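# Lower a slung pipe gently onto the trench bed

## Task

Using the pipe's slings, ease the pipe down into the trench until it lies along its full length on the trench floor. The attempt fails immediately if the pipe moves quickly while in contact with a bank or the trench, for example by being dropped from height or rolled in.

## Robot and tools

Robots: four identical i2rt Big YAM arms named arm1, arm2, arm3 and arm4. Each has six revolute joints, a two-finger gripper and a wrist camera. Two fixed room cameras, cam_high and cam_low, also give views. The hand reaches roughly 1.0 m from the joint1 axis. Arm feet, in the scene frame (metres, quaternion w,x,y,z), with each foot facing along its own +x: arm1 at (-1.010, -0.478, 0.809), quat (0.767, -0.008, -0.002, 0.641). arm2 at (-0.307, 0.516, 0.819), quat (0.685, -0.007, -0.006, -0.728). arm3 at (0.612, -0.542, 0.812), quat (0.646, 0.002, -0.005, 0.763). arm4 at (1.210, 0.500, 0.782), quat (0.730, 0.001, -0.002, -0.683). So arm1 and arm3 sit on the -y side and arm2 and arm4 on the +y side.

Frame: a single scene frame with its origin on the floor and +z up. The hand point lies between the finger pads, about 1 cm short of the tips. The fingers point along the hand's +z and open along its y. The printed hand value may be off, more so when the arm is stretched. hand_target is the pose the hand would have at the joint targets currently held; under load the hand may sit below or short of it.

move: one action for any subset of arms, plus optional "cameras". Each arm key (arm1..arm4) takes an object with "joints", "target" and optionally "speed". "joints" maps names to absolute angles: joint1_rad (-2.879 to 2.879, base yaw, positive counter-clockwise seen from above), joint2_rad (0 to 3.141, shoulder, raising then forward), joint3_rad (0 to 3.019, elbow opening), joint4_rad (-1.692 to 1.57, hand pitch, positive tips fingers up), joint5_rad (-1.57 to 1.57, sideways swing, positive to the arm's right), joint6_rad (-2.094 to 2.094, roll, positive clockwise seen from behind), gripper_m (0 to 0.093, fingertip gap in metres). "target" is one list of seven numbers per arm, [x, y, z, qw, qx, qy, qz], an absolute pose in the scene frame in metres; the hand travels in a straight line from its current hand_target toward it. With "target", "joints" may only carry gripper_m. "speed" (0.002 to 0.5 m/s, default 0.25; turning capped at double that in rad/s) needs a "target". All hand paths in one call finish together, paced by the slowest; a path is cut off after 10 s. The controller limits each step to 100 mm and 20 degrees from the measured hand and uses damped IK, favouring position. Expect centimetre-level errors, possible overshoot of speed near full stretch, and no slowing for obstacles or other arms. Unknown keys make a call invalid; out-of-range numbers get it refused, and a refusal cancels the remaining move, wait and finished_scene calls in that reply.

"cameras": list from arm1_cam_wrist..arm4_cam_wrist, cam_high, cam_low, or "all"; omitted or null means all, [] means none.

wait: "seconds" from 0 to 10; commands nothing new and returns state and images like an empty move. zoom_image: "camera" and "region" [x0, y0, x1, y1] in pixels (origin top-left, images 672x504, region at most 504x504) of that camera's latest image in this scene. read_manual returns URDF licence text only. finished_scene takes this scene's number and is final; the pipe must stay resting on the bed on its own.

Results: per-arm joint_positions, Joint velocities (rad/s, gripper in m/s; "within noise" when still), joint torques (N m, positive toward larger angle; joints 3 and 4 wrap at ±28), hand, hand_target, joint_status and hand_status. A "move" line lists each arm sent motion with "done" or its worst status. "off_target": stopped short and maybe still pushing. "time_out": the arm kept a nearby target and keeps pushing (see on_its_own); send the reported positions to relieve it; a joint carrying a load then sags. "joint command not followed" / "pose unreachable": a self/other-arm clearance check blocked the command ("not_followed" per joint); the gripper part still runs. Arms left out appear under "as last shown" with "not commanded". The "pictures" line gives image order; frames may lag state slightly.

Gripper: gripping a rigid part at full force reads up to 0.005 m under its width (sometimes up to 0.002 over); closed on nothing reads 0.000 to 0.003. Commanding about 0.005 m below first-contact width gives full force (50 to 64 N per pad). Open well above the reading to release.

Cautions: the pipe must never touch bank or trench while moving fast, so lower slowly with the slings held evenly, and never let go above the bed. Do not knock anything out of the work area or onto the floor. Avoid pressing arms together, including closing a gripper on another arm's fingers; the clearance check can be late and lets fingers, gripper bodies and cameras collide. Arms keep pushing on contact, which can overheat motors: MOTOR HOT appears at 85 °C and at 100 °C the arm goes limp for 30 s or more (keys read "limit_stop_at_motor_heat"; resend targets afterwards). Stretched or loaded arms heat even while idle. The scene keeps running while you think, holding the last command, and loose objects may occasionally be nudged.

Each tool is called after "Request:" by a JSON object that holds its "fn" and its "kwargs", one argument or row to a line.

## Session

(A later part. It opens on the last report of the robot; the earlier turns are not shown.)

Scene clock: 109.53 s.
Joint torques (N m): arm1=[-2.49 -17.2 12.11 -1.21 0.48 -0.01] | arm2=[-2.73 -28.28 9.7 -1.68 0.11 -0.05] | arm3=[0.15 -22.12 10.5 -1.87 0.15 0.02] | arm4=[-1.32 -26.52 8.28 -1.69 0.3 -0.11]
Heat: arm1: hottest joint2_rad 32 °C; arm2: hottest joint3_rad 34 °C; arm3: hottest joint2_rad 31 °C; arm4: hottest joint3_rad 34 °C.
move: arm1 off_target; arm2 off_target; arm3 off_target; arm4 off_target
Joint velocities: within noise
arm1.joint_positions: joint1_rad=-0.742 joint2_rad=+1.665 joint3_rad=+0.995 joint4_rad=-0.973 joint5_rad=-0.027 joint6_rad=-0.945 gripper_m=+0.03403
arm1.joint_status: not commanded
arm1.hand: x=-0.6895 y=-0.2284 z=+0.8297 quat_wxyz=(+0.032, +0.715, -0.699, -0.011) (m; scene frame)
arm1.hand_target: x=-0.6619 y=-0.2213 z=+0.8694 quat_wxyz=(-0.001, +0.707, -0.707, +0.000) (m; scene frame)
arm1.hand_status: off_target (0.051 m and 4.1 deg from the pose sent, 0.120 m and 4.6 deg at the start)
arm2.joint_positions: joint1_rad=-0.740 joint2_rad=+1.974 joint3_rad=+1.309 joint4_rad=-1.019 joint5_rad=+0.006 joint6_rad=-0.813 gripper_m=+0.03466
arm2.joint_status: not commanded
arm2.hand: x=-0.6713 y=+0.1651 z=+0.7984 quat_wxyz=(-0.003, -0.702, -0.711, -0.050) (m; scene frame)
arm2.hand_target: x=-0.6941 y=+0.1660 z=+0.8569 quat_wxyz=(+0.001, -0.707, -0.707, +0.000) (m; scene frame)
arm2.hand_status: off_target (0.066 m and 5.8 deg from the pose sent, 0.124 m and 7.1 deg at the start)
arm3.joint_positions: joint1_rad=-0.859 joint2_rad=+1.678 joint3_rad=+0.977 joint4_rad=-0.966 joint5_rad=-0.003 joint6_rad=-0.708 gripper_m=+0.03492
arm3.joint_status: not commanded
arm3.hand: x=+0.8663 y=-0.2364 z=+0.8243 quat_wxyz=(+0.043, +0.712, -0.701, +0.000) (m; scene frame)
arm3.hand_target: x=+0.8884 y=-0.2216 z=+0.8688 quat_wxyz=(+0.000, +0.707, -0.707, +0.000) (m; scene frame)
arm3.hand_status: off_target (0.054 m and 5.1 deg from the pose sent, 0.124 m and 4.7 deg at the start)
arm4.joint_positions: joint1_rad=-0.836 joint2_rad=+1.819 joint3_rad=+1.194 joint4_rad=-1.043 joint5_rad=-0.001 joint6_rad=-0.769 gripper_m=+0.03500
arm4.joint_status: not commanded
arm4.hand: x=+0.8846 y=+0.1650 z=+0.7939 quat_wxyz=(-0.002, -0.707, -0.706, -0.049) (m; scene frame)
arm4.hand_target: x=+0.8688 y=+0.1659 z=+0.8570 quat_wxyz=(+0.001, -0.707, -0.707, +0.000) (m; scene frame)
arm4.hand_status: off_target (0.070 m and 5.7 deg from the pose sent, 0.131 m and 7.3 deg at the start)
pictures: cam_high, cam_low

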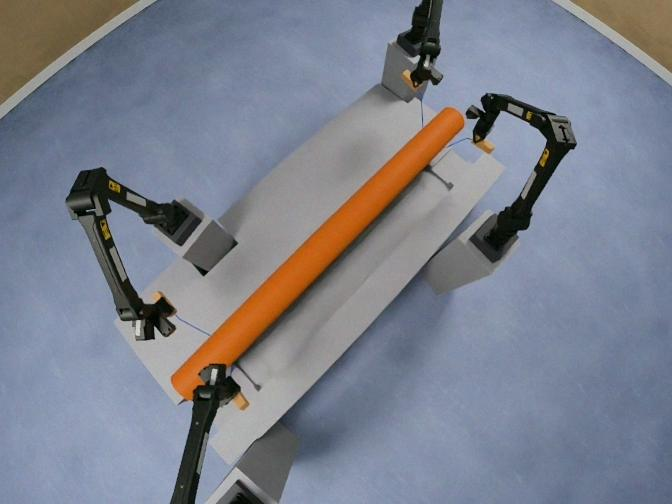

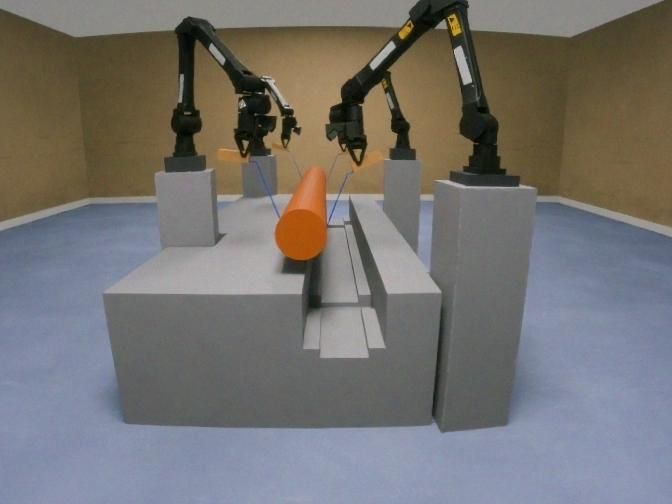

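Request:
{"fn": "move", "kwargs": {
  "arm1": {"target":[-0.66,-0.10,0.875,0,0.707,-0.707,0],"speed":0.1},
  "arm2": {"target":[-0.696,0.282,0.84,0,0.707,0.707,0],"speed":0.1},
  "arm3": {"target":[0.89,-0.095,0.875,0,0.707,-0.707,0],"speed":0.1},
  "arm4": {"target":[0.867,0.282,0.84,0,0.707,0.707,0],"speed":0.1},
  "cameras": ["cam_low","cam_high"]
}}

Request:
{"fn": "zoom_image", "kwargs": {
  "camera": "cam_low",
  "region": [200, 130, 440, 370]
}}

Scene clock: 115.03 s.
Joint torques (N m): arm1=[-1.79 -22.12 12.72 -1.42 0.43 0.08] | arm2=[-3.31 -23.88 9.06 -1.29 0.25 -0.07] | arm3=[0.32 -28.57 11.17 -2.1 0.11 0.03] | arm4=[-1.55 -21.95 7.72 -0.91 0.28 -0.15]
Heat: arm1: hottest joint3_rad 33 °C; arm2: hottest joint2_rad 35 °C; arm3: hottest joint2_rad 32 °C; arm4: hottest joint3_rad 33 °C.
move: arm1 off_target; arm2 off_target; arm3 off_target; arm4 off_target
Joint velocities: within noise
arm1.joint_positions: joint1_rad=-0.557 joint2_rad=+1.853 joint3_rad=+1.246 joint4_rad=-1.044 joint5_rad=-0.028 joint6_rad=-0.757 gripper_m=+0.03403
arm1.joint_status: not commanded
arm1.hand: x=-0.6875 y=-0.1144 z=+0.8223 quat_wxyz=(+0.039, +0.714, -0.699, -0.004) (m; scene frame)
arm1.hand_target: x=-0.6622 y=-0.1022 z=+0.8742 quat_wxyz=(-0.001, +0.707, -0.707, +0.000) (m; scene frame)
arm1.hand_status: off_target (0.061 m and 4.7 deg from the pose sent, 0.139 m and 4.1 deg at the start)
arm2.joint_positions: joint1_rad=-0.925 joint2_rad=+1.831 joint3_rad=+1.067 joint4_rad=-0.907 joint5_rad=+0.007 joint6_rad=-1.004 gripper_m=+0.03466
arm2.joint_status: not commanded
arm2.hand: x=-0.6714 y=+0.2765 z=+0.7943 quat_wxyz=(-0.012, -0.700, -0.713, -0.043) (m; scene frame)
arm2.hand_target: x=-0.6944 y=+0.2825 z=+0.8376 quat_wxyz=(+0.001, -0.707, -0.707, -0.001) (m; scene frame)
arm2.hand_status: off_target (0.052 m and 5.3 deg from the pose sent, 0.126 m and 5.8 deg at the start)
arm3.joint_positions: joint1_rad=-0.708 joint2_rad=+1.917 joint3_rad=+1.294 joint4_rad=-1.057 joint5_rad=-0.004 joint6_rad=-0.556 gripper_m=+0.03492
arm3.joint_status: not commanded
arm3.hand: x=+0.8689 y=-0.1166 z=+0.8132 quat_wxyz=(+0.049, +0.711, -0.702, +0.009) (m; scene frame)
arm3.hand_target: x=+0.8882 y=-0.0979 z=+0.8736 quat_wxyz=(-0.001, +0.707, -0.707, +0.000) (m; scene frame)
arm3.hand_status: off_target (0.069 m and 5.8 deg from the pose sent, 0.152 m and 5.0 deg at the start)
arm4.joint_positions: joint1_rad=-1.037 joint2_rad=+1.662 joint3_rad=+0.953 joint4_rad=-0.965 joint5_rad=+0.000 joint6_rad=-0.973 gripper_m=+0.03499
arm4.joint_status: not commanded
arm4.hand: x=+0.8887 y=+0.2810 z=+0.7892 quat_wxyz=(-0.012, -0.706, -0.707, -0.052) (m; scene frame)
arm4.hand_target: x=+0.8686 y=+0.2825 z=+0.8367 quat_wxyz=(+0.002, -0.707, -0.707, +0.000) (m; scene frame)
arm4.hand_status: off_target (0.055 m and 6.1 deg from the pose sent, 0.127 m and 5.7 deg at the start)
pictures: cam_high, cam_low

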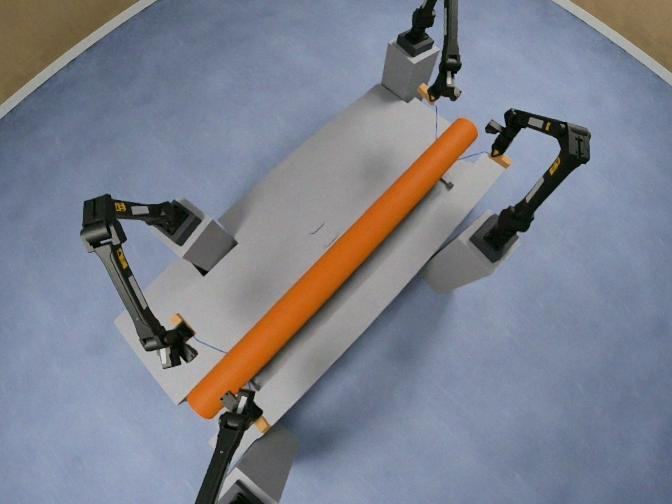

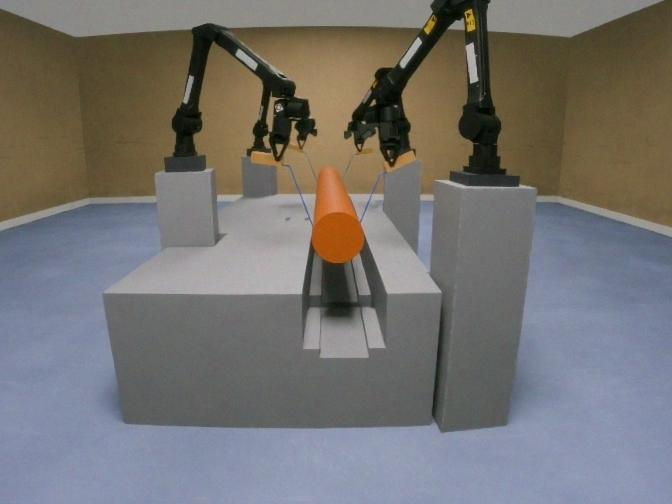

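Scaled by 2.100.

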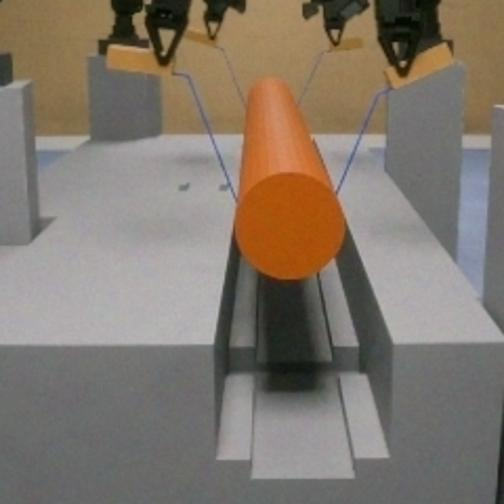

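Request:
{"fn": "move", "kwargs": {
  "arm1": {"target":[-0.66,-0.082,0.775,0,0.707,-0.707,0],"speed":0.08},
  "arm2": {"target":[-0.696,0.30,0.74,0,0.707,0.707,0],"speed":0.08},
  "arm3": {"target":[0.89,-0.077,0.775,0,0.707,-0.707,0],"speed":0.08},
  "arm4": {"target":[0.867,0.30,0.74,0,0.707,0.707,0],"speed":0.08},
  "cameras": ["cam_low","cam_high","arm1_cam_wrist","arm2_cam_wrist"]
}}

Request:
{"fn": "zoom_image", "kwargs": {
  "camera": "cam_low",
  "region": [200, 130, 440, 370]
}}

Scene clock: 120.53 s.
Joint torques (N m): arm1=[-2.61 -24.18 9.05 -0.59 0.43 0.03] | arm2=[-3.66 -21.89 6.3 -1.05 0.26 0.01] | arm3=[0.38 -29.92 8.24 -1.1 0.09 0.04] | arm4=[-1.9 -19.66 5.41 -0.5 0.29 -0.1]
Heat: arm1: hottest joint3_rad 35 °C; arm2: hottest joint2_rad 35 °C; arm3: hottest joint2_rad 32 °C; arm4: hottest joint3_rad 33 °C.
move: arm1 off_target; arm2 off_target; arm3 off_target; arm4 off_target
Joint velocities: within noise
arm1.joint_positions: joint1_rad=-0.533 joint2_rad=+2.032 joint3_rad=+1.246 joint4_rad=-0.862 joint5_rad=-0.027 joint6_rad=-0.731 gripper_m=+0.03403
arm1.joint_status: not commanded
arm1.hand: x=-0.6847 y=-0.0958 z=+0.7341 quat_wxyz=(+0.038, +0.713, -0.700, -0.003) (m; scene frame)
arm1.hand_target: x=-0.6612 y=-0.0832 z=+0.7745 quat_wxyz=(+0.000, +0.707, -0.707, +0.000) (m; scene frame)
arm1.hand_status: off_target (0.050 m and 4.5 deg from the pose sent, 0.064 m and 4.7 deg at the start)
arm2.joint_positions: joint1_rad=-0.958 joint2_rad=+1.979 joint3_rad=+0.990 joint4_rad=-0.651 joint5_rad=+0.006 joint6_rad=-1.045 gripper_m=+0.03466
arm2.joint_status: not commanded
arm2.hand: x=-0.6720 y=+0.2916 z=+0.7106 quat_wxyz=(-0.011, -0.698, -0.716, -0.028) (m; scene frame)
arm2.hand_target: x=-0.6952 y=+0.3001 z=+0.7388 quat_wxyz=(+0.001, -0.707, -0.707, +0.000) (m; scene frame)
arm2.hand_status: off_target (0.039 m and 3.7 deg from the pose sent, 0.064 m and 5.2 deg at the start)
arm3.joint_positions: joint1_rad=-0.693 joint2_rad=+2.092 joint3_rad=+1.294 joint4_rad=-0.875 joint5_rad=-0.004 joint6_rad=-0.539 gripper_m=+0.03492
arm3.joint_status: not commanded
arm3.hand: x=+0.8695 y=-0.1005 z=+0.7241 quat_wxyz=(+0.046, +0.710, -0.703, +0.009) (m; scene frame)
arm3.hand_target: x=+0.8889 y=-0.0788 z=+0.7741 quat_wxyz=(+0.000, +0.707, -0.707, +0.000) (m; scene frame)
arm3.hand_status: off_target (0.060 m and 5.4 deg from the pose sent, 0.059 m and 5.8 deg at the start)
arm4.joint_positions: joint1_rad=-1.073 joint2_rad=+1.804 joint3_rad=+0.848 joint4_rad=-0.685 joint5_rad=-0.001 joint6_rad=-1.016 gripper_m=+0.03499
arm4.joint_status: not commanded
arm4.hand: x=+0.8899 y=+0.2977 z=+0.7070 quat_wxyz=(-0.011, -0.704, -0.710, -0.035) (m; scene frame)
arm4.hand_target: x=+0.8680 y=+0.3003 z=+0.7381 quat_wxyz=(+0.001, -0.707, -0.707, +0.000) (m; scene frame)
arm4.hand_status: off_target (0.040 m and 4.2 deg from the pose sent, 0.057 m and 6.1 deg at the start)
pictures: arm1_cam_wrist, arm2_cam_wrist, cam_high, cam_low

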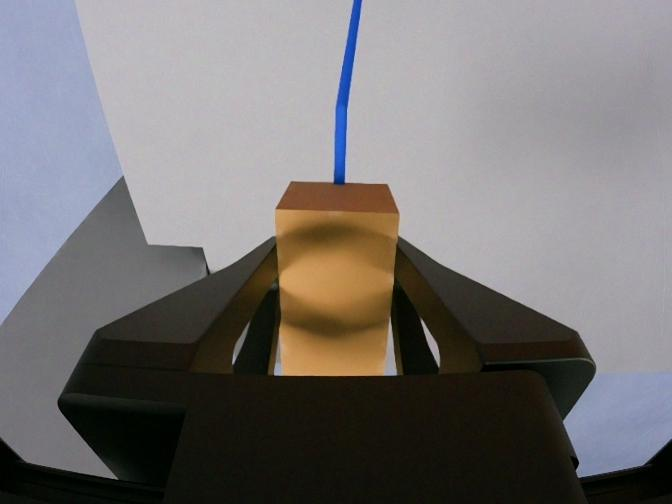

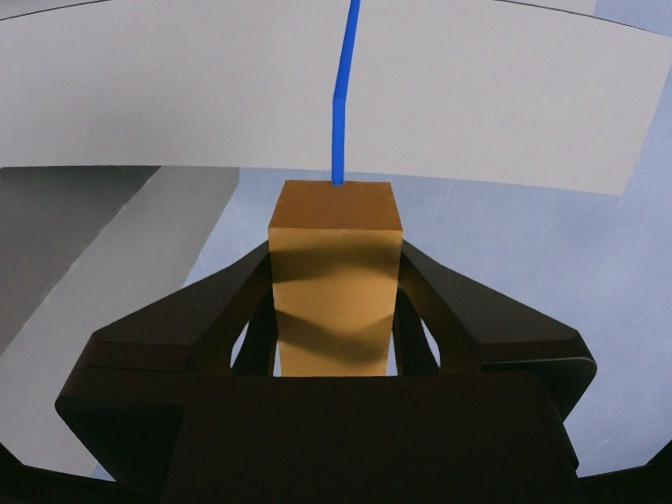

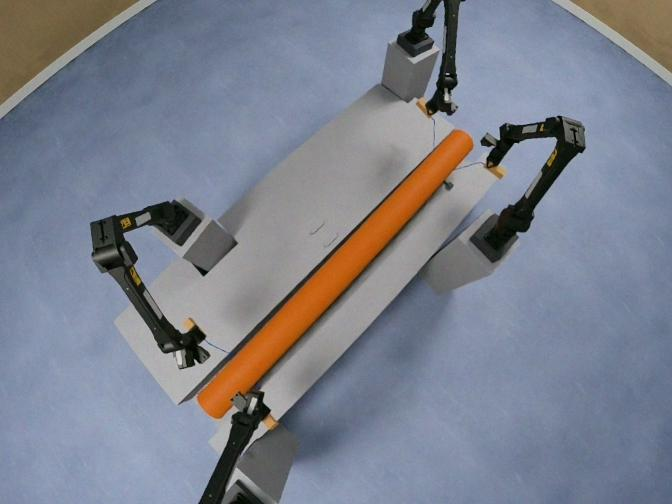

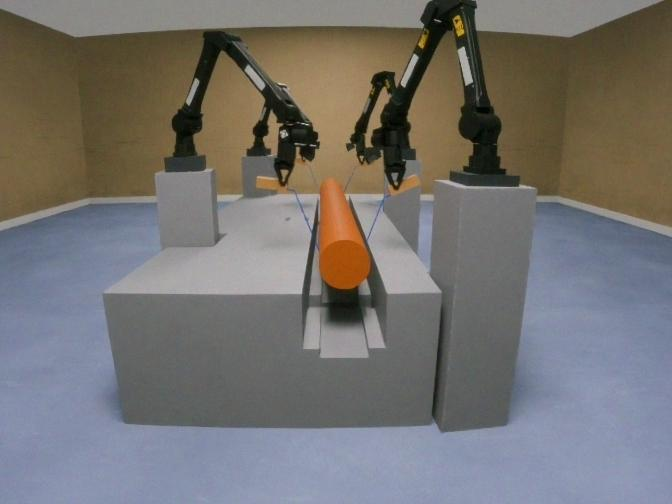

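Scaled by 2.100.

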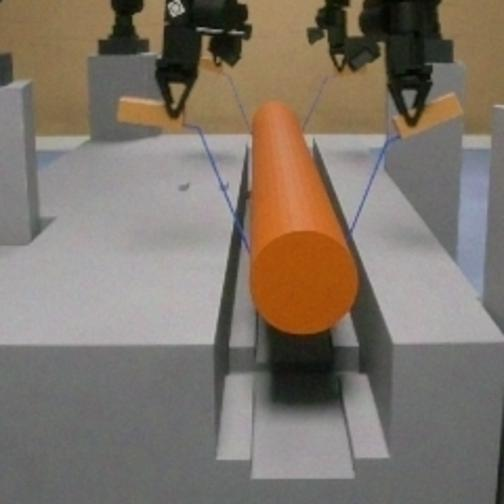

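Request:
{"fn": "move", "kwargs": {
  "arm1": {"target":[-0.66,-0.074,0.70,0,0.707,-0.707,0],"speed":0.06},
  "arm2": {"target":[-0.696,0.308,0.665,0,0.707,0.707,0],"speed":0.06},
  "arm3": {"target":[0.89,-0.077,0.70,0,0.707,-0.707,0],"speed":0.06},
  "arm4": {"target":[0.867,0.30,0.665,0,0.707,0.707,0],"speed":0.06},
  "cameras": ["cam_low","cam_high"]
}}

Request:
{"fn": "zoom_image", "kwargs": {
  "camera": "cam_low",
  "region": [200, 130, 440, 370]
}}

Scene clock: 127.00 s.
Joint torques (N m): arm1=[-1.49 -23.65 7.97 -0.46 0.4 0.05] | arm2=[-3.84 -22.01 4.59 -0.96 0.25 -0.05] | arm3=[0.5 -30.15 6.23 -0.85 0.11 0.03] | arm4=[-1.96 -20.01 3.41 -0.43 0.29 -0.09]
Heat: arm1: hottest joint3_rad 36 °C; arm2: hottest joint2_rad 36 °C; arm3: hottest joint2_rad 34 °C; arm4: hottest joint3_rad 33 °C.
move: arm1 off_target; arm2 off_target; arm3 off_target; arm4 off_target
Joint velocities: within noise
arm1.joint_positions: joint1_rad=-0.522 joint2_rad=+2.171 joint3_rad=+1.246 joint4_rad=-0.717 joint5_rad=-0.027 joint6_rad=-0.719 gripper_m=+0.03403
arm1.joint_status: not commanded
arm1.hand: x=-0.6868 y=-0.0912 z=+0.6640 quat_wxyz=(+0.035, +0.713, -0.700, -0.002) (m; scene frame)
arm1.hand_target: x=-0.6610 y=-0.0751 z=+0.6998 quat_wxyz=(+0.000, +0.707, -0.707, +0.000) (m; scene frame)
arm1.hand_status: off_target (0.048 m and 4.1 deg from the pose sent, 0.047 m and 4.5 deg at the start)
arm2.joint_positions: joint1_rad=-0.975 joint2_rad=+2.144 joint3_rad=+0.984 joint4_rad=-0.471 joint5_rad=+0.006 joint6_rad=-1.064 gripper_m=+0.03466
arm2.joint_status: not commanded
arm2.hand: x=-0.6713 y=+0.2991 z=+0.6400 quat_wxyz=(-0.010, -0.697, -0.717, -0.023) (m; scene frame)
arm2.hand_target: x=-0.6952 y=+0.3082 z=+0.6638 quat_wxyz=(+0.001, -0.707, -0.707, +0.000) (m; scene frame)
arm2.hand_status: off_target (0.036 m and 3.3 deg from the pose sent, 0.054 m and 3.7 deg at the start)
arm3.joint_positions: joint1_rad=-0.693 joint2_rad=+2.223 joint3_rad=+1.294 joint4_rad=-0.727 joint5_rad=-0.004 joint6_rad=-0.538 gripper_m=+0.03492
arm3.joint_status: not commanded
arm3.hand: x=+0.8710 y=-0.0976 z=+0.6563 quat_wxyz=(+0.037, +0.710, -0.703, +0.007) (m; scene frame)
arm3.hand_target: x=+0.8893 y=-0.0781 z=+0.6990 quat_wxyz=(+0.000, +0.707, -0.707, +0.000) (m; scene frame)
arm3.hand_status: off_target (0.052 m and 4.4 deg from the pose sent, 0.039 m and 5.4 deg at the start)
arm4.joint_positions: joint1_rad=-1.073 joint2_rad=+1.986 joint3_rad=+0.838 joint4_rad=-0.480 joint5_rad=-0.001 joint6_rad=-1.019 gripper_m=+0.03499
arm4.joint_status: not commanded
arm4.hand: x=+0.8893 y=+0.2969 z=+0.6369 quat_wxyz=(-0.009, -0.703, -0.711, -0.028) (m; scene frame)
arm4.hand_target: x=+0.8678 y=+0.3002 z=+0.6633 quat_wxyz=(+0.001, -0.707, -0.707, +0.000) (m; scene frame)
arm4.hand_status: off_target (0.036 m and 3.5 deg from the pose sent, 0.048 m and 4.2 deg at the start)
pictures: cam_high, cam_low

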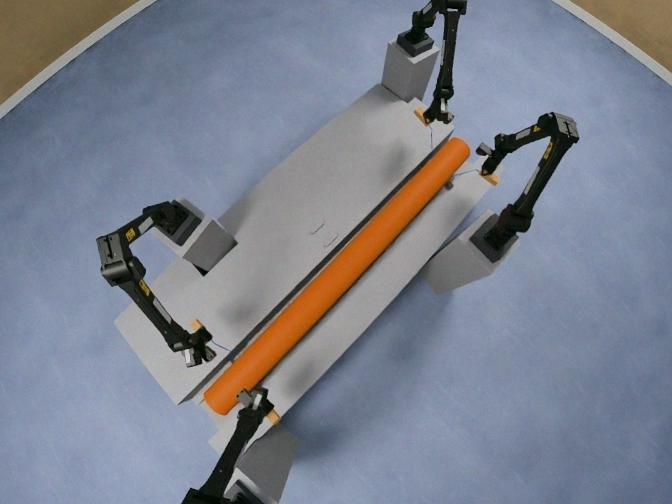

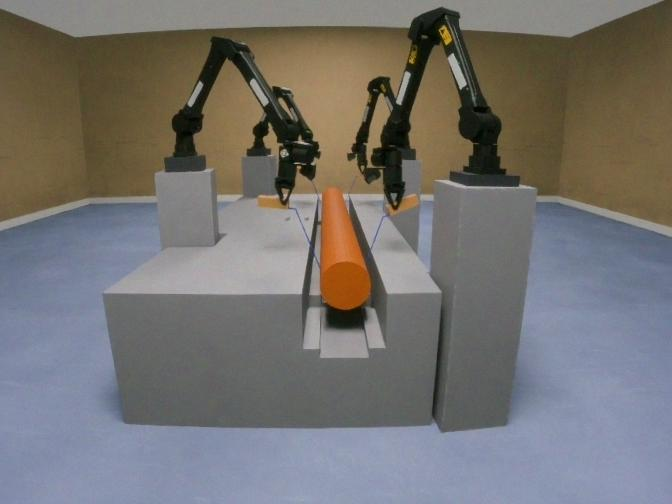

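Scaled by 2.100.

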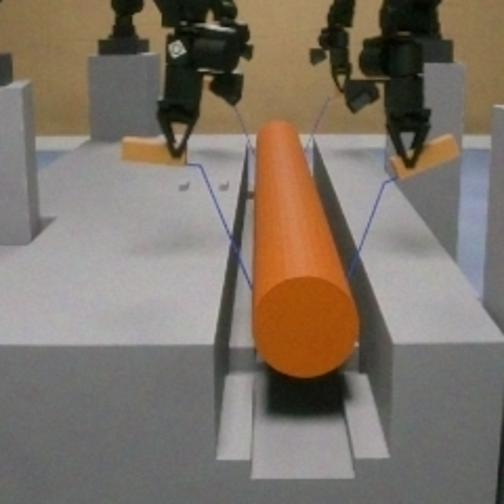

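Request:
{"fn": "move", "kwargs": {
  "arm1": {"target":[-0.66,-0.074,0.635,0,0.707,-0.707,0],"speed":0.05},
  "arm2": {"target":[-0.696,0.308,0.60,0,0.707,0.707,0],"speed":0.05},
  "arm3": {"target":[0.89,-0.077,0.635,0,0.707,-0.707,0],"speed":0.05},
  "arm4": {"target":[0.867,0.30,0.60,0,0.707,0.707,0],"speed":0.05},
  "cameras": ["cam_low","cam_high"]
}}

Request:
{"fn": "zoom_image", "kwargs": {
  "camera": "cam_low",
  "region": [200, 130, 440, 370]
}}

Scene clock: 131.90 s.
Joint torques (N m): arm1=[-1.9 -23.77 6.46 -0.46 0.37 0.02] | arm2=[-3.6 -21.6 4.44 -0.91 0.25 0.01] | arm3=[0.44 -29.16 5.93 -0.84 0.1 0.02] | arm4=[-1.96 -19.96 2.69 -0.5 0.38 -0.09]
Heat: arm1: hottest joint3_rad 36 °C; arm2: hottest joint2_rad 36 °C; arm3: hottest joint2_rad 35 °C; arm4: hottest joint3_rad 33 °C.
move: arm1 off_target; arm2 off_target; arm3 off_target; arm4 off_target
Joint velocities: within noise
arm1.joint_positions: joint1_rad=-0.517 joint2_rad=+2.294 joint3_rad=+1.272 joint4_rad=-0.597 joint5_rad=-0.027 joint6_rad=-0.718 gripper_m=+0.03403
arm1.joint_status: not commanded
arm1.hand: x=-0.6834 y=-0.0853 z=+0.6077 quat_wxyz=(+0.023, +0.714, -0.699, -0.003) (m; scene frame)
arm1.hand_target: x=-0.6604 y=-0.0747 z=+0.6349 quat_wxyz=(+0.000, +0.707, -0.707, +0.000) (m; scene frame)
arm1.hand_status: off_target (0.038 m and 3.0 deg from the pose sent, 0.043 m and 4.1 deg at the start)
arm2.joint_positions: joint1_rad=-0.980 joint2_rad=+2.299 joint3_rad=+1.008 joint4_rad=-0.341 joint5_rad=+0.006 joint6_rad=-1.067 gripper_m=+0.03466
arm2.joint_status: not commanded
arm2.hand: x=-0.6664 y=+0.3035 z=+0.5790 quat_wxyz=(-0.011, -0.698, -0.716, -0.023) (m; scene frame)
arm2.hand_target: x=-0.6953 y=+0.3084 z=+0.5995 quat_wxyz=(+0.001, -0.707, -0.707, +0.000) (m; scene frame)
arm2.hand_status: off_target (0.037 m and 3.3 deg from the pose sent, 0.048 m and 3.3 deg at the start)
arm3.joint_positions: joint1_rad=-0.693 joint2_rad=+2.338 joint3_rad=+1.302 joint4_rad=-0.613 joint5_rad=-0.004 joint6_rad=-0.538 gripper_m=+0.03492
arm3.joint_status: not commanded
arm3.hand: x=+0.8693 y=-0.1003 z=+0.5994 quat_wxyz=(+0.033, +0.710, -0.703, +0.006) (m; scene frame)
arm3.hand_target: x=+0.8895 y=-0.0779 z=+0.6346 quat_wxyz=(+0.000, +0.707, -0.707, +0.000) (m; scene frame)
arm3.hand_status: off_target (0.047 m and 3.9 deg from the pose sent, 0.035 m and 4.4 deg at the start)
arm4.joint_positions: joint1_rad=-1.073 joint2_rad=+2.156 joint3_rad=+0.852 joint4_rad=-0.316 joint5_rad=-0.004 joint6_rad=-1.020 gripper_m=+0.03499
arm4.joint_status: not commanded
arm4.hand: x=+0.8928 y=+0.2983 z=+0.5756 quat_wxyz=(-0.010, -0.702, -0.711, -0.024) (m; scene frame)
arm4.hand_target: x=+0.8677 y=+0.3002 z=+0.5988 quat_wxyz=(+0.001, -0.707, -0.707, +0.000) (m; scene frame)
arm4.hand_status: off_target (0.036 m and 3.1 deg from the pose sent, 0.043 m and 3.5 deg at the start)
pictures: cam_high, cam_low

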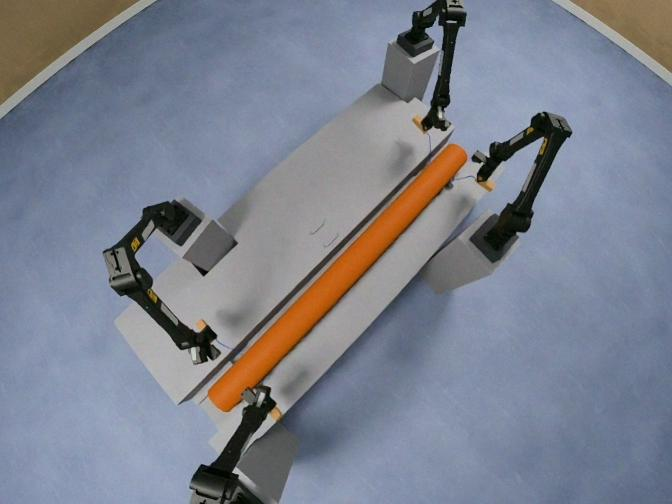

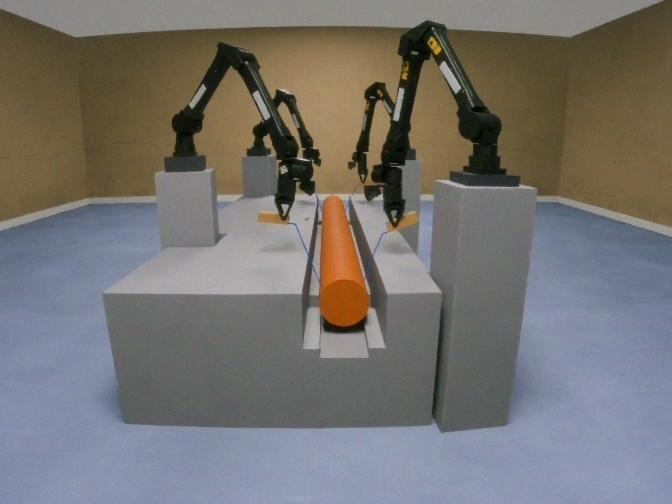

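Scaled by 2.100.

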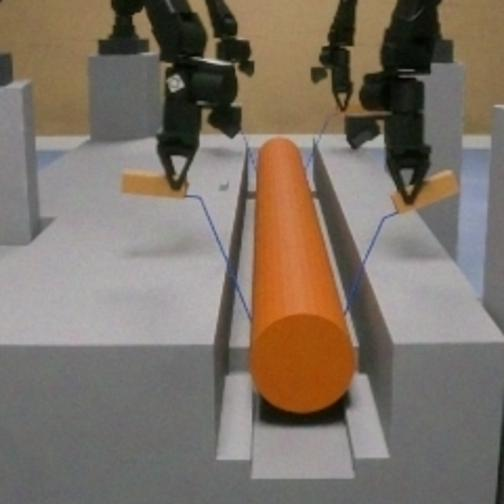

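Request:
{"fn": "move", "kwargs": {
  "arm1": {"target":[-0.66,-0.074,0.585,0,0.707,-0.707,0],"speed":0.035},
  "arm2": {"target":[-0.696,0.303,0.56,0,0.707,0.707,0],"speed":0.035},
  "arm3": {"target":[0.89,-0.077,0.585,0,0.707,-0.707,0],"speed":0.035},
  "arm4": {"target":[0.867,0.297,0.56,0,0.707,0.707,0],"speed":0.035},
  "cameras": ["cam_low","cam_high"]
}}

Request:
{"fn": "zoom_image", "kwargs": {
  "camera": "cam_low",
  "region": [200, 130, 440, 370]
}}

Scene clock: 136.97 s.
Joint torques (N m): arm1=[-2.61 -22.77 5.34 -0.25 0.53 0.06] | arm2=[-2.9 -21.07 3.34 -0.77 0.38 0.09] | arm3=[0.32 -27.34 5.16 -0.58 0.1 0.02] | arm4=[-1.61 -18.61 1.94 -0.14 0.58 -0.02]
Heat: arm1: hottest joint3_rad 35 °C; arm2: hottest joint2_rad 36 °C; arm3: hottest joint2_rad 34 °C; arm4: hottest joint3_rad 32 °C.
move: arm1 off_target; arm2 off_target; arm3 off_target; arm4 off_target
Joint velocities: within noise
arm1.joint_positions: joint1_rad=-0.513 joint2_rad=+2.389 joint3_rad=+1.313 joint4_rad=-0.519 joint5_rad=-0.030 joint6_rad=-0.718 gripper_m=+0.03403
arm1.joint_status: not commanded
arm1.hand: x=-0.6792 y=-0.0767 z=+0.5676 quat_wxyz=(+0.012, +0.716, -0.698, -0.006) (m; scene frame)
arm1.hand_target: x=-0.6602 y=-0.0743 z=+0.5849 quat_wxyz=(+0.000, +0.707, -0.707, +0.000) (m; scene frame)
arm1.hand_status: off_target (0.026 m and 2.1 deg from the pose sent, 0.035 m and 3.0 deg at the start)
arm2.joint_positions: joint1_rad=-0.980 joint2_rad=+2.395 joint3_rad=+1.060 joint4_rad=-0.280 joint5_rad=+0.002 joint6_rad=-1.067 gripper_m=+0.03466
arm2.joint_status: not commanded
arm2.hand: x=-0.6741 y=+0.2977 z=+0.5446 quat_wxyz=(-0.010, -0.698, -0.716, -0.015) (m; scene frame)
arm2.hand_target: x=-0.6956 y=+0.3033 z=+0.5596 quat_wxyz=(+0.000, -0.707, -0.707, +0.000) (m; scene frame)
arm2.hand_status: off_target (0.027 m and 2.5 deg from the pose sent, 0.035 m and 3.3 deg at the start)
arm3.joint_positions: joint1_rad=-0.693 joint2_rad=+2.421 joint3_rad=+1.341 joint4_rad=-0.542 joint5_rad=-0.004 joint6_rad=-0.538 gripper_m=+0.03493
arm3.joint_status: not commanded
arm3.hand: x=+0.8739 y=-0.0923 z=+0.5637 quat_wxyz=(+0.021, +0.710, -0.703, +0.002) (m; scene frame)
arm3.hand_target: x=+0.8897 y=-0.0776 z=+0.5849 quat_wxyz=(+0.000, +0.707, -0.707, +0.000) (m; scene frame)
arm3.hand_status: off_target (0.031 m and 2.5 deg from the pose sent, 0.034 m and 3.9 deg at the start)
arm4.joint_positions: joint1_rad=-1.073 joint2_rad=+2.249 joint3_rad=+0.890 joint4_rad=-0.243 joint5_rad=-0.010 joint6_rad=-1.021 gripper_m=+0.03499
arm4.joint_status: not commanded
arm4.hand: x=+0.8862 y=+0.2926 z=+0.5445 quat_wxyz=(-0.011, -0.702, -0.712, -0.015) (m; scene frame)
arm4.hand_target: x=+0.8675 y=+0.2970 z=+0.5594 quat_wxyz=(+0.000, -0.707, -0.707, +0.000) (m; scene frame)
arm4.hand_status: off_target (0.025 m and 2.3 deg from the pose sent, 0.030 m and 3.1 deg at the start)
pictures: cam_high, cam_low

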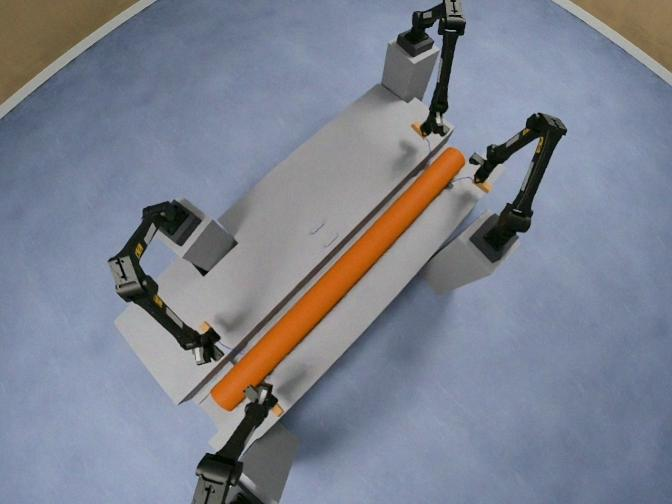

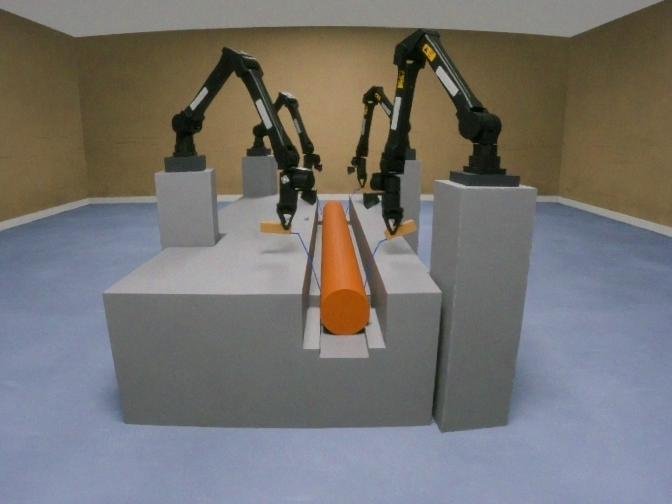

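Scaled by 2.100.

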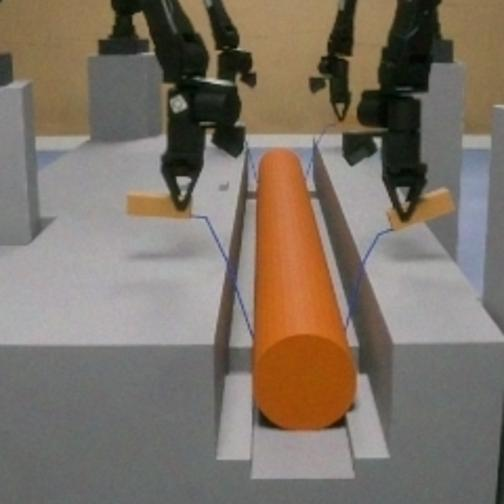

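Request:
{"fn": "move", "kwargs": {
  "arm1": {"target":[-0.66,-0.060,0.54,0,0.707,-0.707,0],"speed":0.03},
  "arm2": {"target":[-0.692,0.288,0.522,0,0.707,0.707,0],"speed":0.03},
  "arm3": {"target":[0.89,-0.065,0.54,0,0.707,-0.707,0],"speed":0.03},
  "arm4": {"target":[0.867,0.282,0.522,0,0.707,0.707,0],"speed":0.03},
  "cameras": ["cam_low","cam_high"]
}}

Request:
{"fn": "zoom_image", "kwargs": {
  "camera": "cam_low",
  "region": [200, 130, 440, 370]
}}

Scene clock: 141.80 s.
Joint torques (N m): arm1=[-0.85 -19.49 6.56 0.92 0.06 0.1] | arm2=[-0.38 -17.73 4.36 -0.05 -0.07 0.23] | arm3=[1.14 -23.65 5.91 0.35 -0.03 0.11] | arm4=[0.5 -15.33 2.92 0.58 0.11 0.31]
Heat: arm1: hottest joint3_rad 35 °C; arm2: hottest joint2_rad 36 °C; arm3: hottest joint2_rad 35 °C; arm4: hottest joint3_rad 32 °C.
move: arm1 off_target; arm2 off_target; arm3 off_target; arm4 off_target
Joint velocities: within noise
arm1.joint_positions: joint1_rad=-0.511 joint2_rad=+2.448 joint3_rad=+1.376 joint4_rad=-0.514 joint5_rad=-0.019 joint6_rad=-0.703 gripper_m=+0.03403
arm1.joint_status: not commanded
arm1.hand: x=-0.6685 y=-0.0658 z=+0.5489 quat_wxyz=(+0.007, +0.712, -0.702, -0.001) (m; scene frame)
arm1.hand_target: x=-0.6603 y=-0.0602 z=+0.5404 quat_wxyz=(+0.000, +0.707, -0.707, +0.000) (m; scene frame)
arm1.hand_status: off_target (0.014 m and 1.1 deg from the pose sent, 0.037 m and 2.1 deg at the start)
arm2.joint_positions: joint1_rad=-0.980 joint2_rad=+2.455 joint3_rad=+1.103 joint4_rad=-0.255 joint5_rad=+0.012 joint6_rad=-1.047 gripper_m=+0.03466
arm2.joint_status: not commanded
arm2.hand: x=-0.6810 y=+0.2954 z=+0.5231 quat_wxyz=(-0.005, -0.705, -0.709, -0.013) (m; scene frame)
arm2.hand_target: x=-0.6919 y=+0.2881 z=+0.5223 quat_wxyz=(+0.000, -0.707, -0.707, +0.000) (m; scene frame)
arm2.hand_status: off_target (0.013 m and 1.6 deg from the pose sent, 0.030 m and 2.5 deg at the start)
arm3.joint_positions: joint1_rad=-0.693 joint2_rad=+2.487 joint3_rad=+1.410 joint4_rad=-0.527 joint5_rad=-0.001 joint6_rad=-0.534 gripper_m=+0.03493
arm3.joint_status: not commanded
arm3.hand: x=+0.8835 y=-0.0764 z=+0.5424 quat_wxyz=(+0.012, +0.709, -0.705, +0.001) (m; scene frame)
arm3.hand_target: x=+0.8899 y=-0.0652 z=+0.5404 quat_wxyz=(+0.000, +0.707, -0.707, +0.000) (m; scene frame)
arm3.hand_status: off_target (0.013 m and 1.4 deg from the pose sent, 0.039 m and 2.5 deg at the start)
arm4.joint_positions: joint1_rad=-1.073 joint2_rad=+2.319 joint3_rad=+0.932 joint4_rad=-0.211 joint5_rad=+0.002 joint6_rad=-1.018 gripper_m=+0.03499
arm4.joint_status: not commanded
arm4.hand: x=+0.8786 y=+0.2902 z=+0.5216 quat_wxyz=(-0.005, -0.703, -0.711, -0.014) (m; scene frame)
arm4.hand_target: x=+0.8672 y=+0.2821 z=+0.5224 quat_wxyz=(+0.000, -0.707, -0.707, +0.000) (m; scene frame)
arm4.hand_status: off_target (0.014 m and 1.8 deg from the pose sent, 0.031 m and 2.3 deg at the start)
pictures: cam_high, cam_low

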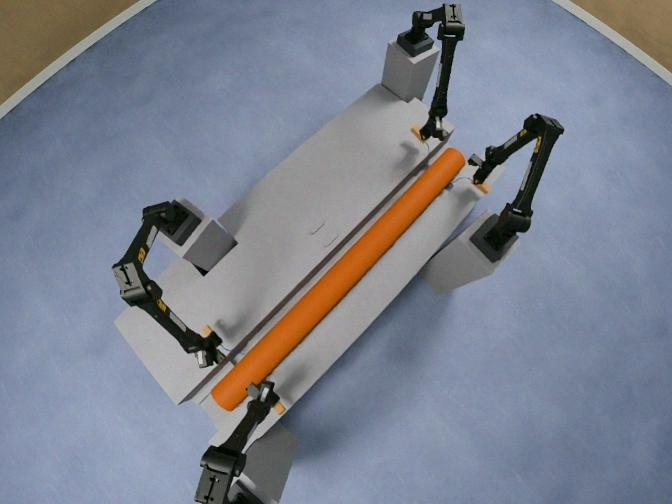

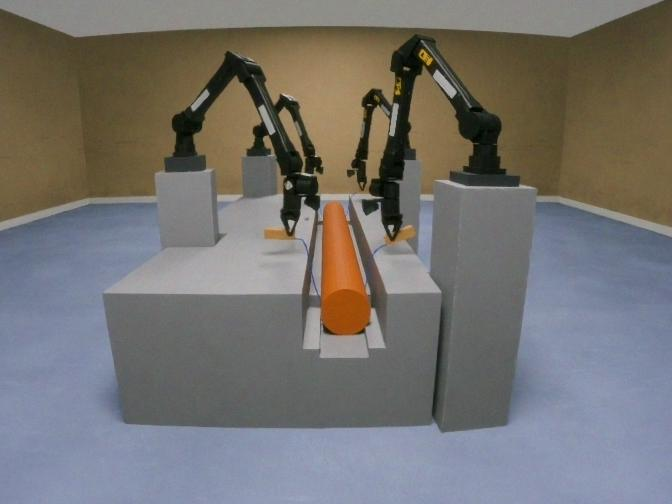

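Scaled by 2.100.

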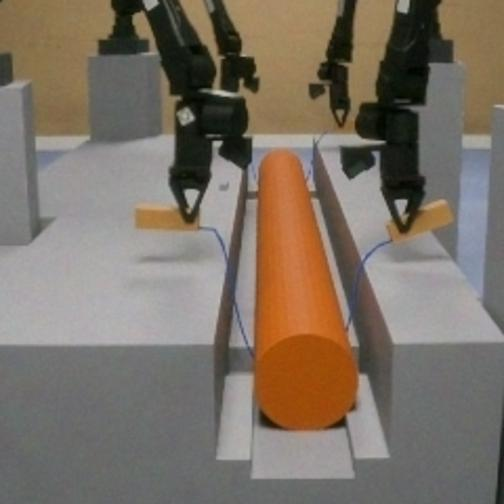

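Request:
{"fn": "move", "kwargs": {
  "arm1": {"target":[-0.66,-0.085,0.473,0,0.707,-0.707,0],"speed":0.08},
  "arm2": {"target":[-0.692,0.258,0.477,0,0.707,0.707,0],"speed":0.08},
  "arm3": {"target":[0.89,-0.085,0.476,0,0.707,-0.707,0],"speed":0.08},
  "arm4": {"target":[0.867,0.258,0.477,0,0.707,0.707,0],"speed":0.08},
  "cameras": ["cam_low","cam_high"]
}}

Request:
{"fn": "zoom_image", "kwargs": {
  "camera": "cam_low",
  "region": [200, 130, 440, 370]
}}

Scene clock: 147.30 s.
Joint torques (N m): arm1=[-0.44 -18.2 5.67 1.29 0.12 -0.03] | arm2=[0.5 -18.55 4.18 -0.01 -0.14 0.23] | arm3=[0.44 -23.65 4.75 0.4 -0.03 -0.05] | arm4=[1.85 -12.75 4.6 1.01 -0.03 0.41]
Heat: arm1: hottest joint3_rad 35 °C; arm2: hottest joint2_rad 37 °C; arm3: hottest joint2_rad 35 °C; arm4: hottest joint3_rad 32 °C.
move: arm1 off_target; arm2 off_target; arm3 off_target; arm4 off_target
Joint velocities: within noise
arm1.joint_positions: joint1_rad=-0.536 joint2_rad=+2.571 joint3_rad=+1.395 joint4_rad=-0.407 joint5_rad=-0.021 joint6_rad=-0.718 gripper_m=+0.03403
arm1.joint_status: not commanded
arm1.hand: x=-0.6669 y=-0.0849 z=+0.4894 quat_wxyz=(+0.005, +0.708, -0.706, -0.002) (m; scene frame)
arm1.hand_target: x=-0.6606 y=-0.0856 z=+0.4736 quat_wxyz=(+0.000, +0.707, -0.707, +0.000) (m; scene frame)
arm1.hand_status: off_target (0.018 m and 0.6 deg from the pose sent, 0.079 m and 1.1 deg at the start)
arm2.joint_positions: joint1_rad=-0.937 joint2_rad=+2.581 joint3_rad=+1.217 joint4_rad=-0.241 joint5_rad=+0.013 joint6_rad=-0.993 gripper_m=+0.03466
arm2.joint_status: not commanded
arm2.hand: x=-0.6863 y=+0.2694 z=+0.4791 quat_wxyz=(-0.003, -0.709, -0.705, -0.011) (m; scene frame)
arm2.hand_target: x=-0.6918 y=+0.2580 z=+0.4774 quat_wxyz=(+0.000, -0.707, -0.707, +0.000) (m; scene frame)
arm2.hand_status: off_target (0.013 m and 1.3 deg from the pose sent, 0.060 m and 1.6 deg at the start)
arm3.joint_positions: joint1_rad=-0.703 joint2_rad=+2.617 joint3_rad=+1.438 joint4_rad=-0.419 joint5_rad=-0.001 joint6_rad=-0.539 gripper_m=+0.03493
arm3.joint_status: not commanded
arm3.hand: x=+0.8809 y=-0.0906 z=+0.4796 quat_wxyz=(+0.009, +0.708, -0.707, +0.001) (m; scene frame)
arm3.hand_target: x=+0.8899 y=-0.0851 z=+0.4763 quat_wxyz=(+0.000, +0.707, -0.707, +0.000) (m; scene frame)
arm3.hand_status: off_target (0.011 m and 1.0 deg from the pose sent, 0.067 m and 1.4 deg at the start)
arm4.joint_positions: joint1_rad=-1.045 joint2_rad=+2.413 joint3_rad=+0.999 joint4_rad=-0.184 joint5_rad=+0.005 joint6_rad=-0.980 gripper_m=+0.03499
arm4.joint_status: not commanded
arm4.hand: x=+0.8766 y=+0.2757 z=+0.4898 quat_wxyz=(-0.003, -0.706, -0.708, -0.015) (m; scene frame)
arm4.hand_target: x=+0.8678 y=+0.2585 z=+0.4782 quat_wxyz=(+0.000, -0.707, -0.707, +0.000) (m; scene frame)
arm4.hand_status: off_target (0.024 m and 1.7 deg from the pose sent, 0.056 m and 1.8 deg at the start)
pictures: cam_high, cam_low

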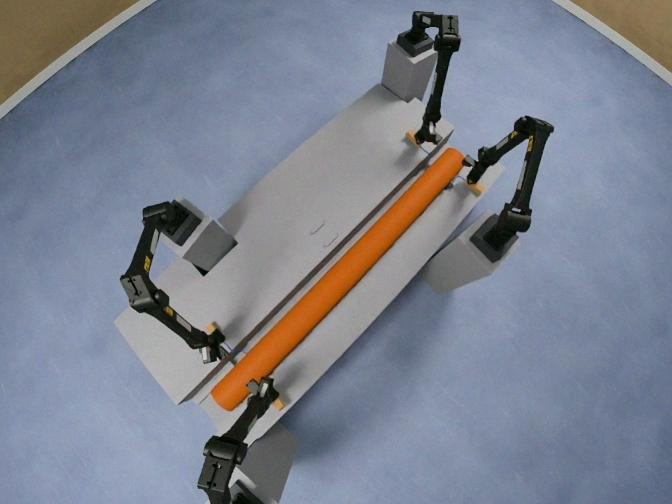

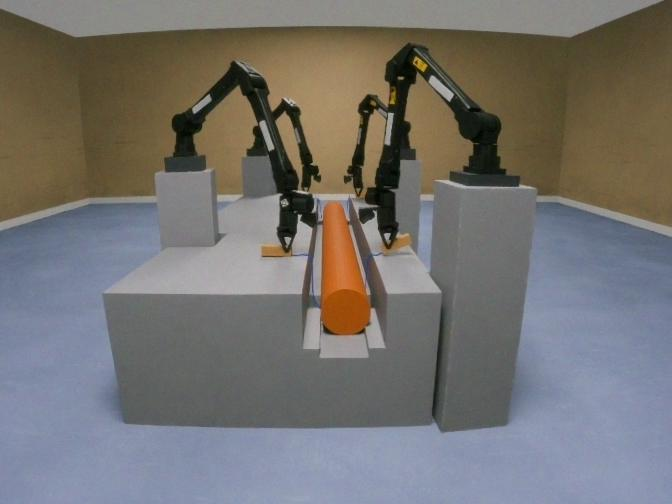

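Scaled by 2.100.

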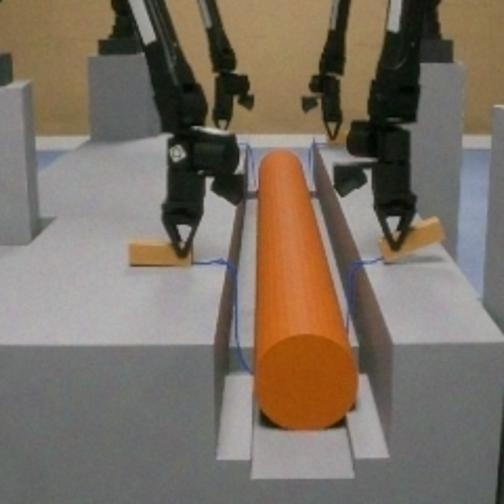

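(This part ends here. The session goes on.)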